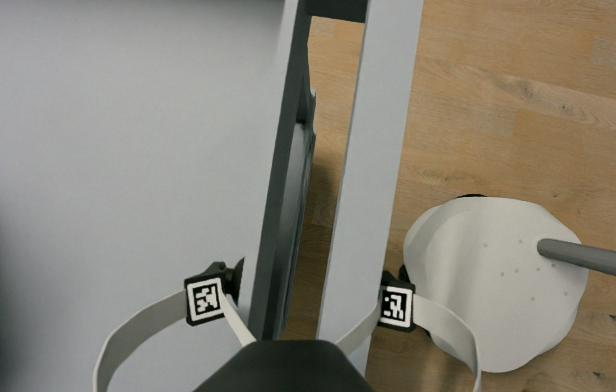

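Emit:
move --blocking false --r2 '{"base":{"translate_m":-0.6,"strafe_m":0.5},"joints":{"wrist_roll_rad":1.75},"pace":"default"}'

Emit:
wait --seconds 4

Emit:
move --blocking false --r2 '{"base":{"strafe_m":0.5},"pace":"default"}'

Emit:
wait --seconds 3 --cameras '["r2_wrist_camera","r2_head_left_camera"]'

Scene clock: 558.93 s.
move: r2 moving
r1: as last shown
r1.lidar_m: 2.22 0.33 0.25 - 0.25 0.25 0.52 3.74 1.07 2.34 2.80 3.74
r1.motor_effort: lift_m=+20(20) arm_m=+5(5) wheel_0=-5(6) wheel_1=+10(10) wheel_2=+0(0)
r1.servo_current: wrist_yaw_rad=65(65) wrist_pitch_rad=46(46) wrist_roll_rad=59(59) gripper_m=46(46)
r1.contact_limits: strafe_m 0.9
r1.wrist_depth_mm: - 136 - - 309 200 - / - 137 - - 314 201 - / 109 137 203 - 317 202 160 / 123 138 - - 319 204 160 / 1708 1983 - 1708 319 204 160 / 1182 1182 194 741 191 203 160 / 854 759 759 153 296 183 -
r2.base_odometry: x=-0.194 y=-0.365 heading=-2.046
r2.turned_by_wheels: +0.000
r2.turned_by_imu: +0.001
r2.base_tilt: forward=-0.7 right=+0.1
r2.lidar_m: 0.40 0.46 2.58 2.47 2.46 1.89 1.82 1.92 2.31 2.26 2.41 0.45
r2.base_status: translate_m moving; strafe_m moving
r2.joint_positions: lift_m=+0.925 arm_m=+0.279 wrist_yaw_rad=+0.002 wrist_pitch_rad=+1.564 wrist_roll_rad=+1.742 gripper_m=+0.021
r2.joint_status: wrist_roll_rad moving
r2.measured_speeds: translate_m=-0.101 strafe_m=+0.082 rotate_rad=+0.000 lift_m=+0.000 arm_m=+0.000 wrist_yaw_rad=+0.002 wrist_pitch_rad=+0.000 wrist_roll_rad=+0.123
r2.motor_effort: lift_m=+18(18) arm_m=-4(4) wheel_0=-11(17) wheel_1=+7(7) wheel_2=+13(13)
r2.servo_current: wrist_yaw_rad=46(52) wrist_pitch_rad=46(52) wrist_roll_rad=39(104) gripper_m=104(111)
r2.contact_limits: lift_m 0.2
r2.hand_pose: x=+0.4521 y=-0.0874 z=+0.8148 quat_wxyz=(+0.457, +0.542, +0.454, -0.539) (m; r2's base frame)
r2.wrist_depth_mm: 241 - 221 176 1008 1025 1008 / - - 209 177 1025 1025 991 / - - 206 176 1025 991 991 / - - 207 177 1025 - - / - - 196 177 1025 - - / - 164 186 177 180 - 991 / - 136 - - 1042 1008 991
pictures: none

Scene clock: 562.47 s.
earlier move: r2 done
r1.base_odometry: x=-1.341 y=+1.565 heading=+2.878
r1.turned_by_wheels: +0.000
r1.turned_by_imu: +0.000
r1.base_tilt: forward=-1.6 right=+1.3
r1.lidar_m: 2.87 0.34 0.25 - 0.25 0.25 0.54 3.72 1.07 2.36 2.79 3.76
r1.base_status: not commanded
r1.joint_positions: lift_m=+0.127 arm_m=+0.000 wrist_yaw_rad=+3.092 wrist_pitch_rad=+0.002 wrist_roll_rad=+0.000 gripper_m=+0.056
r1.joint_status: not commanded
r1.measured_speeds: all 0
r1.motor_effort: lift_m=+20(20) arm_m=+5(5) wheel_0=-5(6) wheel_1=+10(11) wheel_2=+0(1)
r1.servo_current: wrist_yaw_rad=46(72) wrist_pitch_rad=39(52) wrist_roll_rad=46(72) gripper_m=39(52)
r1.contact_limits: strafe_m 0.9
r1.hand_pose: x=-0.1129 y=+0.1016 z=+0.3046 quat_wxyz=(+0.025, -0.001, +0.000, +1.000) (m; r1's base frame)
r1.wrist_depth_mm: - 137 - - 310 200 - / - 137 - - 314 201 - / 109 137 203 - 317 202 159 / 123 138 - - 319 203 160 / 1708 1983 - 1708 319 204 160 / 1205 1205 194 715 191 204 161 / 842 750 750 153 296 184 -
r2.base_odometry: x=+0.494 y=-0.074 heading=-2.047
r2.turned_by_wheels: -0.001
r2.turned_by_imu: -0.008
r2.base_tilt: forward=-0.6 right=+0.1
r2.lidar_m: 0.45 2.81 2.08 2.04 1.69 1.27 1.21 1.30 1.82 2.69 0.69 0.31
r2.base_status: done
r2.joint_positions: lift_m=+0.925 arm_m=+0.279 wrist_yaw_rad=-0.009 wrist_pitch_rad=+1.567 wrist_roll_rad=+1.758 gripper_m=+0.021
r2.joint_status: all done
r2.measured_speeds: all 0
r2.motor_effort: lift_m=+18(18) arm_m=-4(4) wheel_0=-7(18) wheel_1=+0(7) wheel_2=-4(13)
r2.servo_current: wrist_yaw_rad=52(65) wrist_pitch_rad=33(52) wrist_roll_rad=65(104) gripper_m=98(111)
r2.contact_limits: lift_m 0.2
r2.hand_pose: x=+0.4502 y=-0.0874 z=+0.8148 quat_wxyz=(+0.450, +0.547, +0.448, -0.545) (m; r2's base frame)
r2.wrist_depth_mm: - - - - - 207 175 / - - - - - 234 175 / - - - - 1025 175 732 / - - - - 1025 175 - / - - 200 1042 176 - - / - 156 181 1060 176 1025 1025 / - - - - 183 1025 1025
wait: 3.53 of 4 s (r2 has come to rest)
pictures: none

Scene clock: 562.97 s.
move: r2 moving
r1: as last shown
r1.lidar_m: 2.89 0.33 0.25 - 0.25 0.25 0.54 3.74 1.05 2.38 2.80 3.74
r1.motor_effort: lift_m=+20(20) arm_m=+5(5) wheel_0=-5(6) wheel_1=+10(11) wheel_2=+0(0)
r1.servo_current: wrist_yaw_rad=52(65) wrist_pitch_rad=52(52) wrist_roll_rad=52(52) gripper_m=46(46)
r1.contact_limits: strafe_m 0.9
r1.wrist_depth_mm: - 137 - - 310 200 - / - 137 - - 315 201 - / 109 138 203 - 319 202 160 / 123 138 - - 317 203 160 / 1756 1983 - 1661 319 203 160 / 1182 1205 193 732 191 203 161 / 842 759 750 153 296 183 -
r2.base_odometry: x=+0.526 y=-0.090 heading=-2.049
r2.turned_by_wheels: -0.002
r2.turned_by_imu: -0.002
r2.base_tilt: forward=-0.7 right=+0.1
r2.lidar_m: 0.46 2.78 2.05 1.99 1.68 1.25 1.22 1.31 1.82 2.71 0.60 0.30
r2.base_status: strafe_m moving
r2.joint_positions: lift_m=+0.925 arm_m=+0.279 wrist_yaw_rad=-0.009 wrist_pitch_rad=+1.567 wrist_roll_rad=+1.758 gripper_m=+0.021
r2.joint_status: not commanded
r2.measured_speeds: translate_m=-0.002 strafe_m=+0.142 rotate_rad=+0.012 lift_m=+0.000 arm_m=+0.000 wrist_yaw_rad=+0.000 wrist_pitch_rad=+0.000 wrist_roll_rad=+0.000
r2.motor_effort: lift_m=+18(18) arm_m=-3(4) wheel_0=-22(25) wheel_1=+6(7) wheel_2=-5(5)
r2.servo_current: wrist_yaw_rad=59(65) wrist_pitch_rad=46(46) wrist_roll_rad=46(59) gripper_m=104(111)
r2.contact_limits: lift_m 0.2
r2.hand_pose: x=+0.4502 y=-0.0874 z=+0.8148 quat_wxyz=(+0.450, +0.547, +0.448, -0.545) (m; r2's base frame)
r2.wrist_depth_mm: - - - - - 202 175 / - - - - - 1025 175 / - - - - 1008 175 715 / - - - - 1042 176 - / - - 203 1025 176 - - / - 157 178 1025 176 1025 1008 / - - - - 1042 1042 1025
pictures: none

Scene clock: 565.47 s.
earlier move: r2 done
r1.base_odometry: x=-1.341 y=+1.565 heading=+2.878
r1.turned_by_wheels: +0.000
r1.turned_by_imu: +0.000
r1.base_tilt: forward=-1.6 right=+1.3
r1.lidar_m: 3.01 0.33 0.25 - 0.25 0.25 0.53 3.73 1.07 2.37 2.80 3.26
r1.base_status: not commanded
r1.joint_positions: lift_m=+0.127 arm_m=+0.000 wrist_yaw_rad=+3.092 wrist_pitch_rad=+0.002 wrist_roll_rad=+0.000 gripper_m=+0.056
r1.joint_status: not commanded
r1.measured_speeds: all 0
r1.motor_effort: lift_m=+20(20) arm_m=+5(5) wheel_0=-6(6) wheel_1=+10(11) wheel_2=+0(1)
r1.servo_current: wrist_yaw_rad=46(65) wrist_pitch_rad=39(52) wrist_roll_rad=46(65) gripper_m=33(52)
r1.contact_limits: strafe_m 0.9
r1.hand_pose: x=-0.1129 y=+0.1016 z=+0.3046 quat_wxyz=(+0.025, -0.001, +0.000, +1.000) (m; r1's base frame)
r1.wrist_depth_mm: - 137 - - 310 200 - / - 137 - - 314 202 - / 109 137 202 - 315 202 160 / 123 138 - - 317 203 160 / 1708 1921 - 1618 320 203 160 / 1205 1182 193 732 191 204 161 / 842 750 759 154 297 184 -
r2.base_odometry: x=+0.938 y=-0.303 heading=-2.048
r2.turned_by_wheels: +0.001
r2.turned_by_imu: -0.002
r2.base_tilt: forward=-0.7 right=+0.0
r2.lidar_m: 0.46 2.13 1.57 1.52 1.64 1.23 1.19 1.28 1.79 3.19 0.52 0.28
r2.base_status: done
r2.joint_positions: lift_m=+0.925 arm_m=+0.279 wrist_yaw_rad=-0.015 wrist_pitch_rad=+1.569 wrist_roll_rad=+1.762 gripper_m=+0.021
r2.joint_status: not commanded
r2.measured_speeds: all 0
r2.motor_effort: lift_m=+18(18) arm_m=-4(4) wheel_0=-2(25) wheel_1=-1(9) wheel_2=-6(7)
r2.servo_current: wrist_yaw_rad=85(98) wrist_pitch_rad=33(46) wrist_roll_rad=65(91) gripper_m=104(111)
r2.contact_limits: lift_m 0.2
r2.hand_pose: x=+0.4490 y=-0.0874 z=+0.8148 quat_wxyz=(+0.446, +0.549, +0.445, -0.548) (m; r2's base frame)
r2.wrist_depth_mm: - - - - - 203 200 / - - - - - 1042 176 / - - - - 176 177 176 / - - - - 1025 175 - / - - 198 1025 176 - 1025 / - 157 181 1025 176 1042 1042 / - - 1042 - 176 1042 1042
wait: 2.50 of 3 s (r2 has come to rest)
pictures: r2_head_left_camera, r2_wrist_camera
Images, in order (width x height): r2_head_left_camera 420x672, r2_wrist_camera 616x392.

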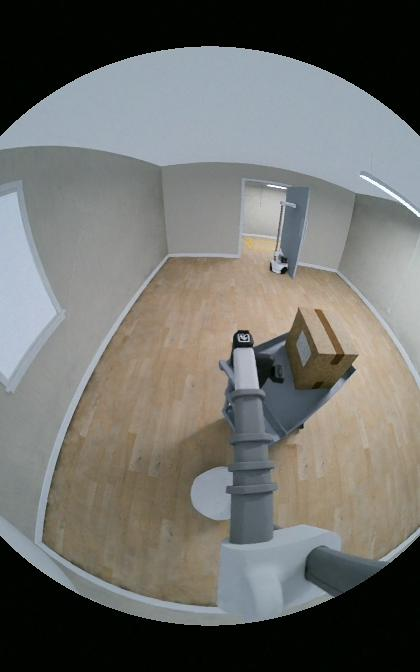

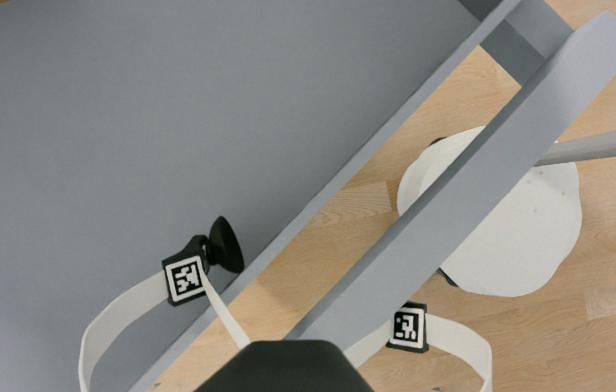

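Emit:
move --blocking false --r2 '{"base":{"rotate_rad":-0.7},"pace":"default"}'

Emit:
wait --seconds 2.5

Emit:
move --blocking false --r2 '{"base":{"strafe_m":0.65},"pace":"default"}'

Emit:
wait --seconds 3.5 --cameras '["r2_wrist_camera","r2_head_left_camera"]'

Scene clock: 574.77 s.
move: r2 moving
r1: as last shown
r1.lidar_m: 3.01 0.33 0.25 - 0.25 0.25 0.55 3.74 1.06 2.35 2.78 2.96
r1.servo_current: wrist_yaw_rad=65(65) wrist_pitch_rad=39(52) wrist_roll_rad=52(65) gripper_m=46(46)
r1.contact_limits: strafe_m 0.9
r1.wrist_depth_mm: - 137 - - 309 200 - / - 137 - - 314 200 - / 109 137 203 - 315 202 160 / 123 138 - - 317 203 160 / 1708 1921 - 1618 319 204 160 / 1182 1205 194 732 191 204 160 / 842 750 741 153 297 184 -
r2.base_odometry: x=+0.938 y=-0.304 heading=-2.275
r2.turned_by_wheels: -0.227
r2.turned_by_imu: -0.219
r2.base_tilt: forward=-0.7 right=+0.1
r2.lidar_m: 0.39 0.39 1.71 1.53 1.58 1.36 1.20 1.23 1.47 2.87 3.22 0.46
r2.base_status: rotate_rad moving
r2.joint_positions: lift_m=+0.925 arm_m=+0.279 wrist_yaw_rad=+0.003 wrist_pitch_rad=+1.566 wrist_roll_rad=+1.748 gripper_m=+0.021
r2.joint_status: not commanded
r2.measured_speeds: translate_m=+0.000 strafe_m=+0.001 rotate_rad=-0.888 lift_m=+0.000 arm_m=+0.000 wrist_yaw_rad=+0.023 wrist_pitch_rad=-0.001 wrist_roll_rad=-0.016
r2.motor_effort: lift_m=+18(18) arm_m=+5(5) wheel_0=+16(18) wheel_1=+12(12) wheel_2=+18(18)
r2.servo_current: wrist_yaw_rad=39(46) wrist_pitch_rad=46(46) wrist_roll_rad=46(52) gripper_m=104(104)
r2.contact_limits: lift_m 0.2
r2.hand_pose: x=+0.4515 y=-0.0874 z=+0.8148 quat_wxyz=(+0.456, +0.543, +0.454, -0.540) (m; r2's base frame)
r2.wrist_depth_mm: 219 219 212 1025 1008 991 1008 / - - 233 176 1008 1008 991 / - - 208 176 1025 1025 1008 / - - 207 176 1042 - - / - - 204 177 1042 - - / - - 185 177 179 156 1025 / - 138 - - 1025 1025 1042
pictures: none

Scene clock: 575.80 s.
earlier move: r2 done
r1.base_odometry: x=-1.341 y=+1.565 heading=+2.878
r1.turned_by_wheels: +0.000
r1.turned_by_imu: +0.000
r1.base_tilt: forward=-1.6 right=+1.3
r1.lidar_m: 3.08 0.32 0.25 - 0.25 0.25 0.51 3.75 1.05 2.34 2.82 3.14
r1.base_status: not commanded
r1.joint_positions: lift_m=+0.127 arm_m=+0.000 wrist_yaw_rad=+3.092 wrist_pitch_rad=+0.002 wrist_roll_rad=+0.000 gripper_m=+0.056
r1.joint_status: not commanded
r1.measured_speeds: all 0
r1.motor_effort: lift_m=+20(20) arm_m=+5(5) wheel_0=-6(6) wheel_1=+10(11) wheel_2=+0(1)
r1.servo_current: wrist_yaw_rad=59(65) wrist_pitch_rad=46(52) wrist_roll_rad=52(72) gripper_m=39(46)
r1.contact_limits: strafe_m 0.9
r1.hand_pose: x=-0.1129 y=+0.1016 z=+0.3046 quat_wxyz=(+0.025, -0.001, +0.000, +1.000) (m; r1's base frame)
r1.wrist_depth_mm: - 136 - - 312 200 - / - 137 - - 312 201 - / 109 138 203 - 315 202 160 / 123 138 - - 315 203 160 / 1756 1921 - 1661 319 203 160 / 1182 1205 194 723 191 204 160 / 842 750 759 153 297 183 -
r2.base_odometry: x=+0.938 y=-0.303 heading=-2.747
r2.turned_by_wheels: -0.472
r2.turned_by_imu: -0.457
r2.base_tilt: forward=-0.7 right=+0.1
r2.lidar_m: 0.25 0.25 2.57 1.68 1.52 1.60 1.31 1.20 1.23 1.53 3.19 0.50
r2.base_status: done
r2.joint_positions: lift_m=+0.925 arm_m=+0.279 wrist_yaw_rad=+0.012 wrist_pitch_rad=+1.572 wrist_roll_rad=+1.739 gripper_m=+0.021
r2.joint_status: not commanded
r2.measured_speeds: translate_m=+0.000 strafe_m=+0.000 rotate_rad=+0.000 lift_m=+0.000 arm_m=+0.000 wrist_yaw_rad=+0.000 wrist_pitch_rad=-0.005 wrist_roll_rad=+0.000
r2.motor_effort: lift_m=+18(19) arm_m=+4(5) wheel_0=+5(18) wheel_1=+7(12) wheel_2=+1(21)
r2.servo_current: wrist_yaw_rad=78(85) wrist_pitch_rad=46(65) wrist_roll_rad=72(78) gripper_m=104(111)
r2.contact_limits: lift_m 0.2
r2.hand_pose: x=+0.4507 y=-0.0874 z=+0.8148 quat_wxyz=(+0.459, +0.537, +0.460, -0.538) (m; r2's base frame)
r2.wrist_depth_mm: 1042 1025 1042 1025 1025 1008 1025 / 175 208 1025 1025 1025 1025 1008 / 201 175 1025 1008 1042 1025 1008 / 187 233 175 1042 1025 - 707 / - 190 198 175 200 - - / - - 196 176 175 154 1025 / - 156 179 - 175 179 1025
wait: 1.03 of 2.5 s (r2 has come to rest)
pictures: none

Scene clock: 576.30 s.
move: r2 moving
r1: as last shown
r1.base_tilt: forward=-1.6 right=+1.2
r1.lidar_m: 3.04 0.35 0.25 - 0.25 0.25 0.53 3.73 1.09 2.37 2.80 3.12
r1.motor_effort: lift_m=+20(20) arm_m=+5(5) wheel_0=-6(6) wheel_1=+11(11) wheel_2=+0(1)
r1.servo_current: wrist_yaw_rad=52(59) wrist_pitch_rad=39(46) wrist_roll_rad=59(65) gripper_m=33(46)
r1.contact_limits: strafe_m 0.9
r1.wrist_depth_mm: - 137 - - 314 200 - / - 137 - - 315 201 - / 109 137 203 - 315 203 160 / 123 138 - - 317 202 160 / 1708 1921 - 1708 320 203 161 / 1182 1182 194 732 191 204 160 / 842 759 759 153 297 183 -
r2.base_odometry: x=+0.952 y=-0.337 heading=-2.746
r2.turned_by_wheels: +0.000
r2.turned_by_imu: +0.000
r2.base_tilt: forward=-0.7 right=+0.1
r2.lidar_m: 0.31 0.29 2.55 1.64 1.50 1.54 1.35 1.22 1.24 1.57 3.22 0.50
r2.base_status: strafe_m moving
r2.joint_positions: lift_m=+0.925 arm_m=+0.279 wrist_yaw_rad=+0.012 wrist_pitch_rad=+1.572 wrist_roll_rad=+1.739 gripper_m=+0.021
r2.joint_status: not commanded
r2.measured_speeds: translate_m=+0.001 strafe_m=+0.140 rotate_rad=-0.003 lift_m=+0.000 arm_m=+0.000 wrist_yaw_rad=+0.000 wrist_pitch_rad=+0.000 wrist_roll_rad=+0.000
r2.motor_effort: lift_m=+18(18) arm_m=+4(4) wheel_0=-9(12) wheel_1=+14(15) wheel_2=+1(1)
r2.servo_current: wrist_yaw_rad=72(78) wrist_pitch_rad=46(46) wrist_roll_rad=72(78) gripper_m=104(111)
r2.contact_limits: lift_m 0.2
r2.hand_pose: x=+0.4507 y=-0.0874 z=+0.8148 quat_wxyz=(+0.459, +0.537, +0.460, -0.538) (m; r2's base frame)
r2.wrist_depth_mm: 1042 174 1025 1025 1008 1025 1025 / 198 174 1025 1042 1025 1025 1025 / 213 236 174 1025 1025 1025 1025 / - 193 175 1025 1025 - 741 / - - 203 175 190 - - / - - 188 175 175 162 1025 / - 156 175 - 175 1025 1042
pictures: none

Scene clock: 579.30 s.
earlier move: r2 done
r1.base_odometry: x=-1.341 y=+1.565 heading=+2.878
r1.turned_by_wheels: +0.000
r1.turned_by_imu: +0.000
r1.base_tilt: forward=-1.6 right=+1.2
r1.lidar_m: 3.15 0.31 0.25 - 0.25 0.25 0.55 3.72 1.08 2.39 2.79 3.18
r1.base_status: not commanded
r1.joint_positions: lift_m=+0.127 arm_m=+0.000 wrist_yaw_rad=+3.092 wrist_pitch_rad=+0.002 wrist_roll_rad=+0.000 gripper_m=+0.056
r1.joint_status: not commanded
r1.measured_speeds: all 0
r1.motor_effort: lift_m=+20(20) arm_m=+5(5) wheel_0=-6(6) wheel_1=+10(11) wheel_2=+0(1)
r1.servo_current: wrist_yaw_rad=39(72) wrist_pitch_rad=33(52) wrist_roll_rad=59(72) gripper_m=39(46)
r1.contact_limits: strafe_m 0.9
r1.hand_pose: x=-0.1129 y=+0.1016 z=+0.3046 quat_wxyz=(+0.025, -0.001, +0.000, +1.000) (m; r1's base frame)
r1.wrist_depth_mm: - 136 - - 310 200 - / - 137 - - 312 200 - / 109 138 203 - 315 202 160 / 123 138 - - 317 203 160 / 1661 1921 - 1661 317 203 161 / 1182 1205 193 732 190 204 160 / 842 750 759 153 296 183 -
r2.base_odometry: x=+1.188 y=-0.903 heading=-2.747
r2.turned_by_wheels: -0.001
r2.turned_by_imu: -0.005
r2.base_tilt: forward=-0.7 right=+0.0
r2.lidar_m: 0.48 3.94 1.76 1.10 0.99 1.03 1.33 1.58 1.62 2.05 0.49 0.28
r2.base_status: done
r2.joint_positions: lift_m=+0.925 arm_m=+0.279 wrist_yaw_rad=-0.010 wrist_pitch_rad=+1.565 wrist_roll_rad=+1.759 gripper_m=+0.021
r2.joint_status: not commanded
r2.measured_speeds: translate_m=+0.000 strafe_m=+0.000 rotate_rad=+0.000 lift_m=+0.000 arm_m=+0.000 wrist_yaw_rad=+0.000 wrist_pitch_rad=+0.002 wrist_roll_rad=+0.000
r2.motor_effort: lift_m=+18(18) arm_m=-4(4) wheel_0=-7(20) wheel_1=-1(15) wheel_2=+0(4)
r2.servo_current: wrist_yaw_rad=65(78) wrist_pitch_rad=39(52) wrist_roll_rad=59(78) gripper_m=111(111)
r2.contact_limits: lift_m 0.2
r2.hand_pose: x=+0.4508 y=-0.0874 z=+0.8148 quat_wxyz=(+0.450, +0.549, +0.447, -0.545) (m; r2's base frame)
r2.wrist_depth_mm: - - - - - 198 199 / - - - - - 227 - / - - - - - 191 174 / - - - 177 1025 175 - / - - 186 1025 176 176 - / - 156 177 198 176 1008 1025 / - - 1042 - 177 1025 1025
wait: 3.00 of 3.5 s (r2 has come to rest)
pictures: r2_head_left_camera, r2_wrist_camera
Images, in order (width x height): r2_head_left_camera 420x672, r2_wrist_camera 616x392.

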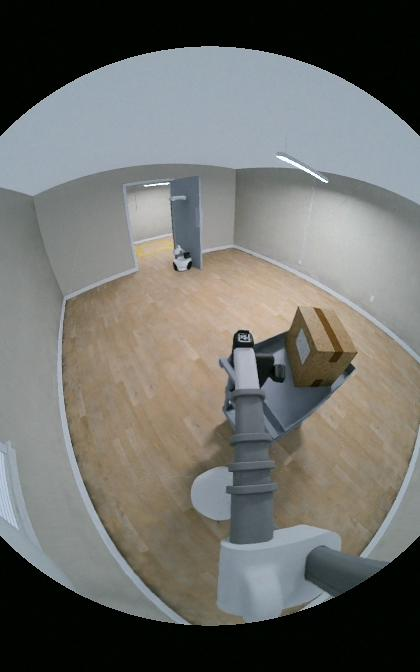

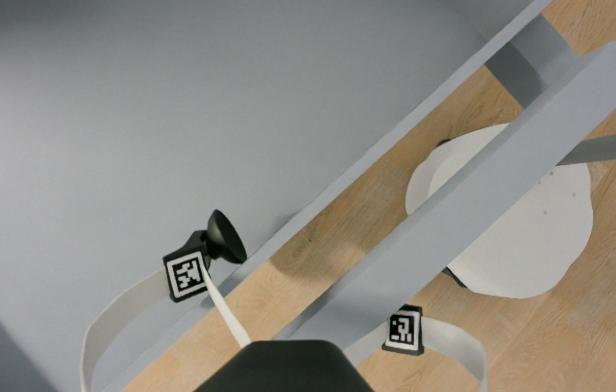

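Emit:
move --blocking false --r2 '{"base":{"rotate_rad":-0.8},"pace":"default"}'

Emit:
wait --seconds 2.5

Emit:
move --blocking false --r2 '{"base":{"strafe_m":0.75},"pace":"default"}'

Emit:
wait --seconds 3.5 --cameras '["r2_wrist_camera","r2_head_left_camera"]'

Scene clock: 589.37 s.
move: r2 moving
r1: as last shown
r1.base_tilt: forward=-1.6 right=+1.3
r1.lidar_m: 3.14 0.31 0.25 - 0.25 0.25 0.50 3.72 1.07 2.39 2.82 3.21
r1.motor_effort: lift_m=+20(20) arm_m=+5(5) wheel_0=-6(6) wheel_1=+10(10) wheel_2=+0(0)
r1.servo_current: wrist_yaw_rad=52(59) wrist_pitch_rad=52(52) wrist_roll_rad=46(65) gripper_m=46(46)
r1.contact_limits: strafe_m 0.9
r1.wrist_depth_mm: - 137 - - 310 200 - / - 137 - - 315 200 - / 109 137 204 - 315 202 160 / 123 138 - - 319 203 160 / 1661 1921 - 1708 317 204 160 / 1182 1182 193 732 191 203 160 / 842 759 750 153 296 183 -
r2.base_odometry: x=+1.188 y=-0.903 heading=-2.976
r2.turned_by_wheels: -0.228
r2.turned_by_imu: -0.221
r2.base_tilt: forward=-0.7 right=+0.1
r2.lidar_m: 0.46 3.71 2.51 1.29 1.03 1.01 1.15 1.62 1.60 1.77 2.82 0.34
r2.base_status: rotate_rad moving
r2.joint_positions: lift_m=+0.925 arm_m=+0.279 wrist_yaw_rad=-0.010 wrist_pitch_rad=+1.569 wrist_roll_rad=+1.760 gripper_m=+0.021
r2.joint_status: not commanded
r2.measured_speeds: translate_m=+0.003 strafe_m=+0.000 rotate_rad=-0.881 lift_m=+0.000 arm_m=+0.000 wrist_yaw_rad=+0.000 wrist_pitch_rad=+0.000 wrist_roll_rad=+0.000
r2.motor_effort: lift_m=+18(18) arm_m=+2(4) wheel_0=+8(16) wheel_1=+7(9) wheel_2=+8(10)
r2.servo_current: wrist_yaw_rad=65(72) wrist_pitch_rad=39(46) wrist_roll_rad=59(72) gripper_m=104(111)
r2.contact_limits: lift_m 0.2
r2.hand_pose: x=+0.4495 y=-0.0874 z=+0.8148 quat_wxyz=(+0.448, +0.548, +0.447, -0.547) (m; r2's base frame)
r2.wrist_depth_mm: - - - - 204 185 1025 / - - - - 1025 175 1025 / - - - - 1025 176 1025 / - - - - 176 - - / - - 204 1042 177 - - / - 162 184 1042 177 1042 1025 / - - - - 1042 1025 1025
pictures: none

Scene clock: 590.50 s.
earlier move: r2 done
r1.base_odometry: x=-1.341 y=+1.565 heading=+2.878
r1.turned_by_wheels: +0.000
r1.turned_by_imu: +0.000
r1.base_tilt: forward=-1.6 right=+1.3
r1.lidar_m: 3.19 0.32 0.25 - 0.25 0.25 0.54 3.73 1.06 2.37 2.78 3.35
r1.base_status: not commanded
r1.joint_positions: lift_m=+0.127 arm_m=+0.000 wrist_yaw_rad=+3.092 wrist_pitch_rad=+0.002 wrist_roll_rad=+0.000 gripper_m=+0.056
r1.joint_status: not commanded
r1.measured_speeds: all 0
r1.motor_effort: lift_m=+20(20) arm_m=+5(5) wheel_0=-5(6) wheel_1=+10(11) wheel_2=+0(0)
r1.servo_current: wrist_yaw_rad=65(91) wrist_pitch_rad=39(52) wrist_roll_rad=46(78) gripper_m=39(52)
r1.contact_limits: strafe_m 0.9
r1.hand_pose: x=-0.1129 y=+0.1016 z=+0.3046 quat_wxyz=(+0.025, -0.001, +0.000, +1.000) (m; r1's base frame)
r1.wrist_depth_mm: - 137 - - 309 200 - / - 137 - - 314 200 - / 109 138 203 - 317 202 160 / 123 138 - - 319 203 160 / 1661 1921 - 1708 319 204 161 / 1182 1205 194 732 191 204 160 / 866 750 750 153 297 183 -
r2.base_odometry: x=+1.188 y=-0.903 heading=+2.737
r2.turned_by_wheels: -0.571
r2.turned_by_imu: -0.555
r2.base_tilt: forward=-0.6 right=+0.0
r2.lidar_m: 0.39 0.38 3.73 2.81 1.36 1.03 1.01 1.14 1.60 1.59 1.73 0.46
r2.base_status: done
r2.joint_positions: lift_m=+0.925 arm_m=+0.279 wrist_yaw_rad=+0.004 wrist_pitch_rad=+1.563 wrist_roll_rad=+1.746 gripper_m=+0.021
r2.joint_status: not commanded
r2.measured_speeds: all 0
r2.motor_effort: lift_m=+18(18) arm_m=-4(5) wheel_0=+3(16) wheel_1=+4(10) wheel_2=+2(14)
r2.servo_current: wrist_yaw_rad=46(72) wrist_pitch_rad=46(52) wrist_roll_rad=59(72) gripper_m=104(111)
r2.contact_limits: lift_m 0.2
r2.hand_pose: x=+0.4526 y=-0.0874 z=+0.8148 quat_wxyz=(+0.457, +0.543, +0.454, -0.539) (m; r2's base frame)
r2.wrist_depth_mm: 202 210 176 1042 1025 1025 1008 / 236 196 177 1025 1008 1008 1008 / - 178 211 176 1025 1025 1025 / - - 198 176 1008 - - / - - 202 176 917 - - / - - 187 177 180 - 1008 / - 142 - - 176 1008 1042
wait: 1.13 of 2.5 s (r2 has come to rest)
pictures: none

Scene clock: 591.00 s.
move: r2 moving
r1: as last shown
r1.lidar_m: 3.17 0.33 0.25 - 0.25 0.26 0.55 3.73 1.07 2.36 2.79 3.31
r1.motor_effort: lift_m=+20(20) arm_m=+5(5) wheel_0=-6(6) wheel_1=+10(11) wheel_2=+0(0)
r1.servo_current: wrist_yaw_rad=72(72) wrist_pitch_rad=39(46) wrist_roll_rad=46(65) gripper_m=46(46)
r1.contact_limits: strafe_m 0.9
r1.wrist_depth_mm: - 137 - - 310 200 - / - 137 - - 314 200 - / 109 137 203 - 317 202 160 / 123 138 - - 319 203 160 / 1708 1983 - 1661 319 204 160 / 1182 1205 195 732 191 204 161 / 854 759 750 153 297 183 -
r2.base_odometry: x=+1.174 y=-0.937 heading=+2.737
r2.turned_by_wheels: +0.000
r2.turned_by_imu: +0.000
r2.base_tilt: forward=-0.7 right=+0.1
r2.lidar_m: 0.34 0.40 3.71 2.77 1.37 1.03 1.00 1.14 1.63 1.61 1.76 0.46
r2.base_status: strafe_m moving
r2.joint_positions: lift_m=+0.925 arm_m=+0.279 wrist_yaw_rad=+0.004 wrist_pitch_rad=+1.563 wrist_roll_rad=+1.746 gripper_m=+0.021
r2.joint_status: not commanded
r2.measured_speeds: translate_m=-0.001 strafe_m=+0.141 rotate_rad=+0.005 lift_m=+0.000 arm_m=+0.000 wrist_yaw_rad=+0.000 wrist_pitch_rad=+0.000 wrist_roll_rad=+0.000
r2.motor_effort: lift_m=+18(18) arm_m=-4(4) wheel_0=-6(12) wheel_1=+12(13) wheel_2=+0(1)
r2.servo_current: wrist_yaw_rad=39(59) wrist_pitch_rad=46(52) wrist_roll_rad=46(65) gripper_m=104(111)
r2.contact_limits: lift_m 0.2
r2.hand_pose: x=+0.4526 y=-0.0874 z=+0.8148 quat_wxyz=(+0.457, +0.543, +0.454, -0.539) (m; r2's base frame)
r2.wrist_depth_mm: 214 216 177 1025 1025 1008 991 / 241 191 236 1025 1025 1025 1025 / - - 213 177 1025 1025 1008 / - - 202 177 1025 - - / - - 200 177 1025 - - / - 167 186 177 179 - 1008 / - 141 - - 177 1025 1025
pictures: none

Scene clock: 594.33 s.
earlier move: r2 done
r1.base_odometry: x=-1.341 y=+1.565 heading=+2.878
r1.turned_by_wheels: +0.000
r1.turned_by_imu: +0.000
r1.base_tilt: forward=-1.6 right=+1.2
r1.lidar_m: 3.03 0.35 0.25 - 0.25 0.25 0.52 3.75 1.07 2.37 2.77 2.90
r1.base_status: not commanded
r1.joint_positions: lift_m=+0.127 arm_m=+0.000 wrist_yaw_rad=+3.092 wrist_pitch_rad=+0.002 wrist_roll_rad=+0.000 gripper_m=+0.056
r1.joint_status: not commanded
r1.measured_speeds: all 0
r1.motor_effort: lift_m=+20(20) arm_m=+5(5) wheel_0=-6(6) wheel_1=+10(11) wheel_2=+0(0)
r1.servo_current: wrist_yaw_rad=59(72) wrist_pitch_rad=46(52) wrist_roll_rad=39(65) gripper_m=39(52)
r1.contact_limits: strafe_m 0.9
r1.hand_pose: x=-0.1129 y=+0.1016 z=+0.3046 quat_wxyz=(+0.025, -0.001, +0.000, +1.000) (m; r1's base frame)
r1.wrist_depth_mm: - 136 - - 310 201 - / - 137 - - 315 200 - / 109 138 203 - 315 202 160 / 123 138 - - 320 203 160 / 1661 1921 - 1661 317 202 160 / 1205 1182 194 715 191 203 160 / 842 759 750 153 297 184 -
r2.base_odometry: x=+0.892 y=-1.592 heading=+2.736
r2.turned_by_wheels: -0.001
r2.turned_by_imu: -0.003
r2.base_tilt: forward=-0.7 right=+0.1
r2.lidar_m: 0.46 3.18 3.12 2.58 1.21 0.98 0.92 0.99 1.57 2.32 2.55 0.33
r2.base_status: done
r2.joint_positions: lift_m=+0.925 arm_m=+0.279 wrist_yaw_rad=-0.007 wrist_pitch_rad=+1.567 wrist_roll_rad=+1.757 gripper_m=+0.021
r2.joint_status: not commanded
r2.measured_speeds: all 0
r2.motor_effort: lift_m=+18(19) arm_m=-4(4) wheel_0=-8(17) wheel_1=-2(13) wheel_2=+0(2)
r2.servo_current: wrist_yaw_rad=39(65) wrist_pitch_rad=46(52) wrist_roll_rad=52(65) gripper_m=104(111)
r2.contact_limits: lift_m 0.2
r2.hand_pose: x=+0.4506 y=-0.0874 z=+0.8148 quat_wxyz=(+0.451, +0.547, +0.449, -0.545) (m; r2's base frame)
r2.wrist_depth_mm: - - - - - 215 174 / - - - - 1025 175 1008 / - - - - 1025 175 1025 / - - - - 186 176 - / - - 200 1042 176 - - / - 162 180 1042 177 1025 1008 / - - - - 1025 1025 1025
wait: 3.33 of 3.5 s (r2 has come to rest)
pictures: r2_head_left_camera, r2_wrist_camera
Images, in order (width x height): r2_head_left_camera 420x672, r2_wrist_camera 616x392.

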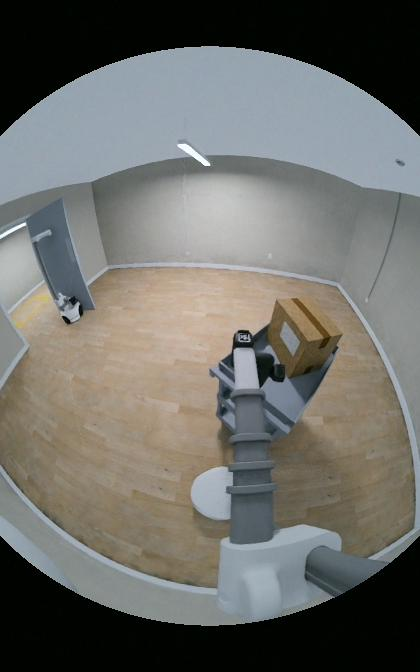

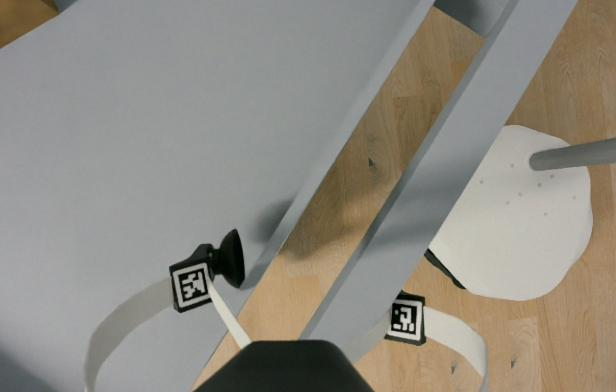

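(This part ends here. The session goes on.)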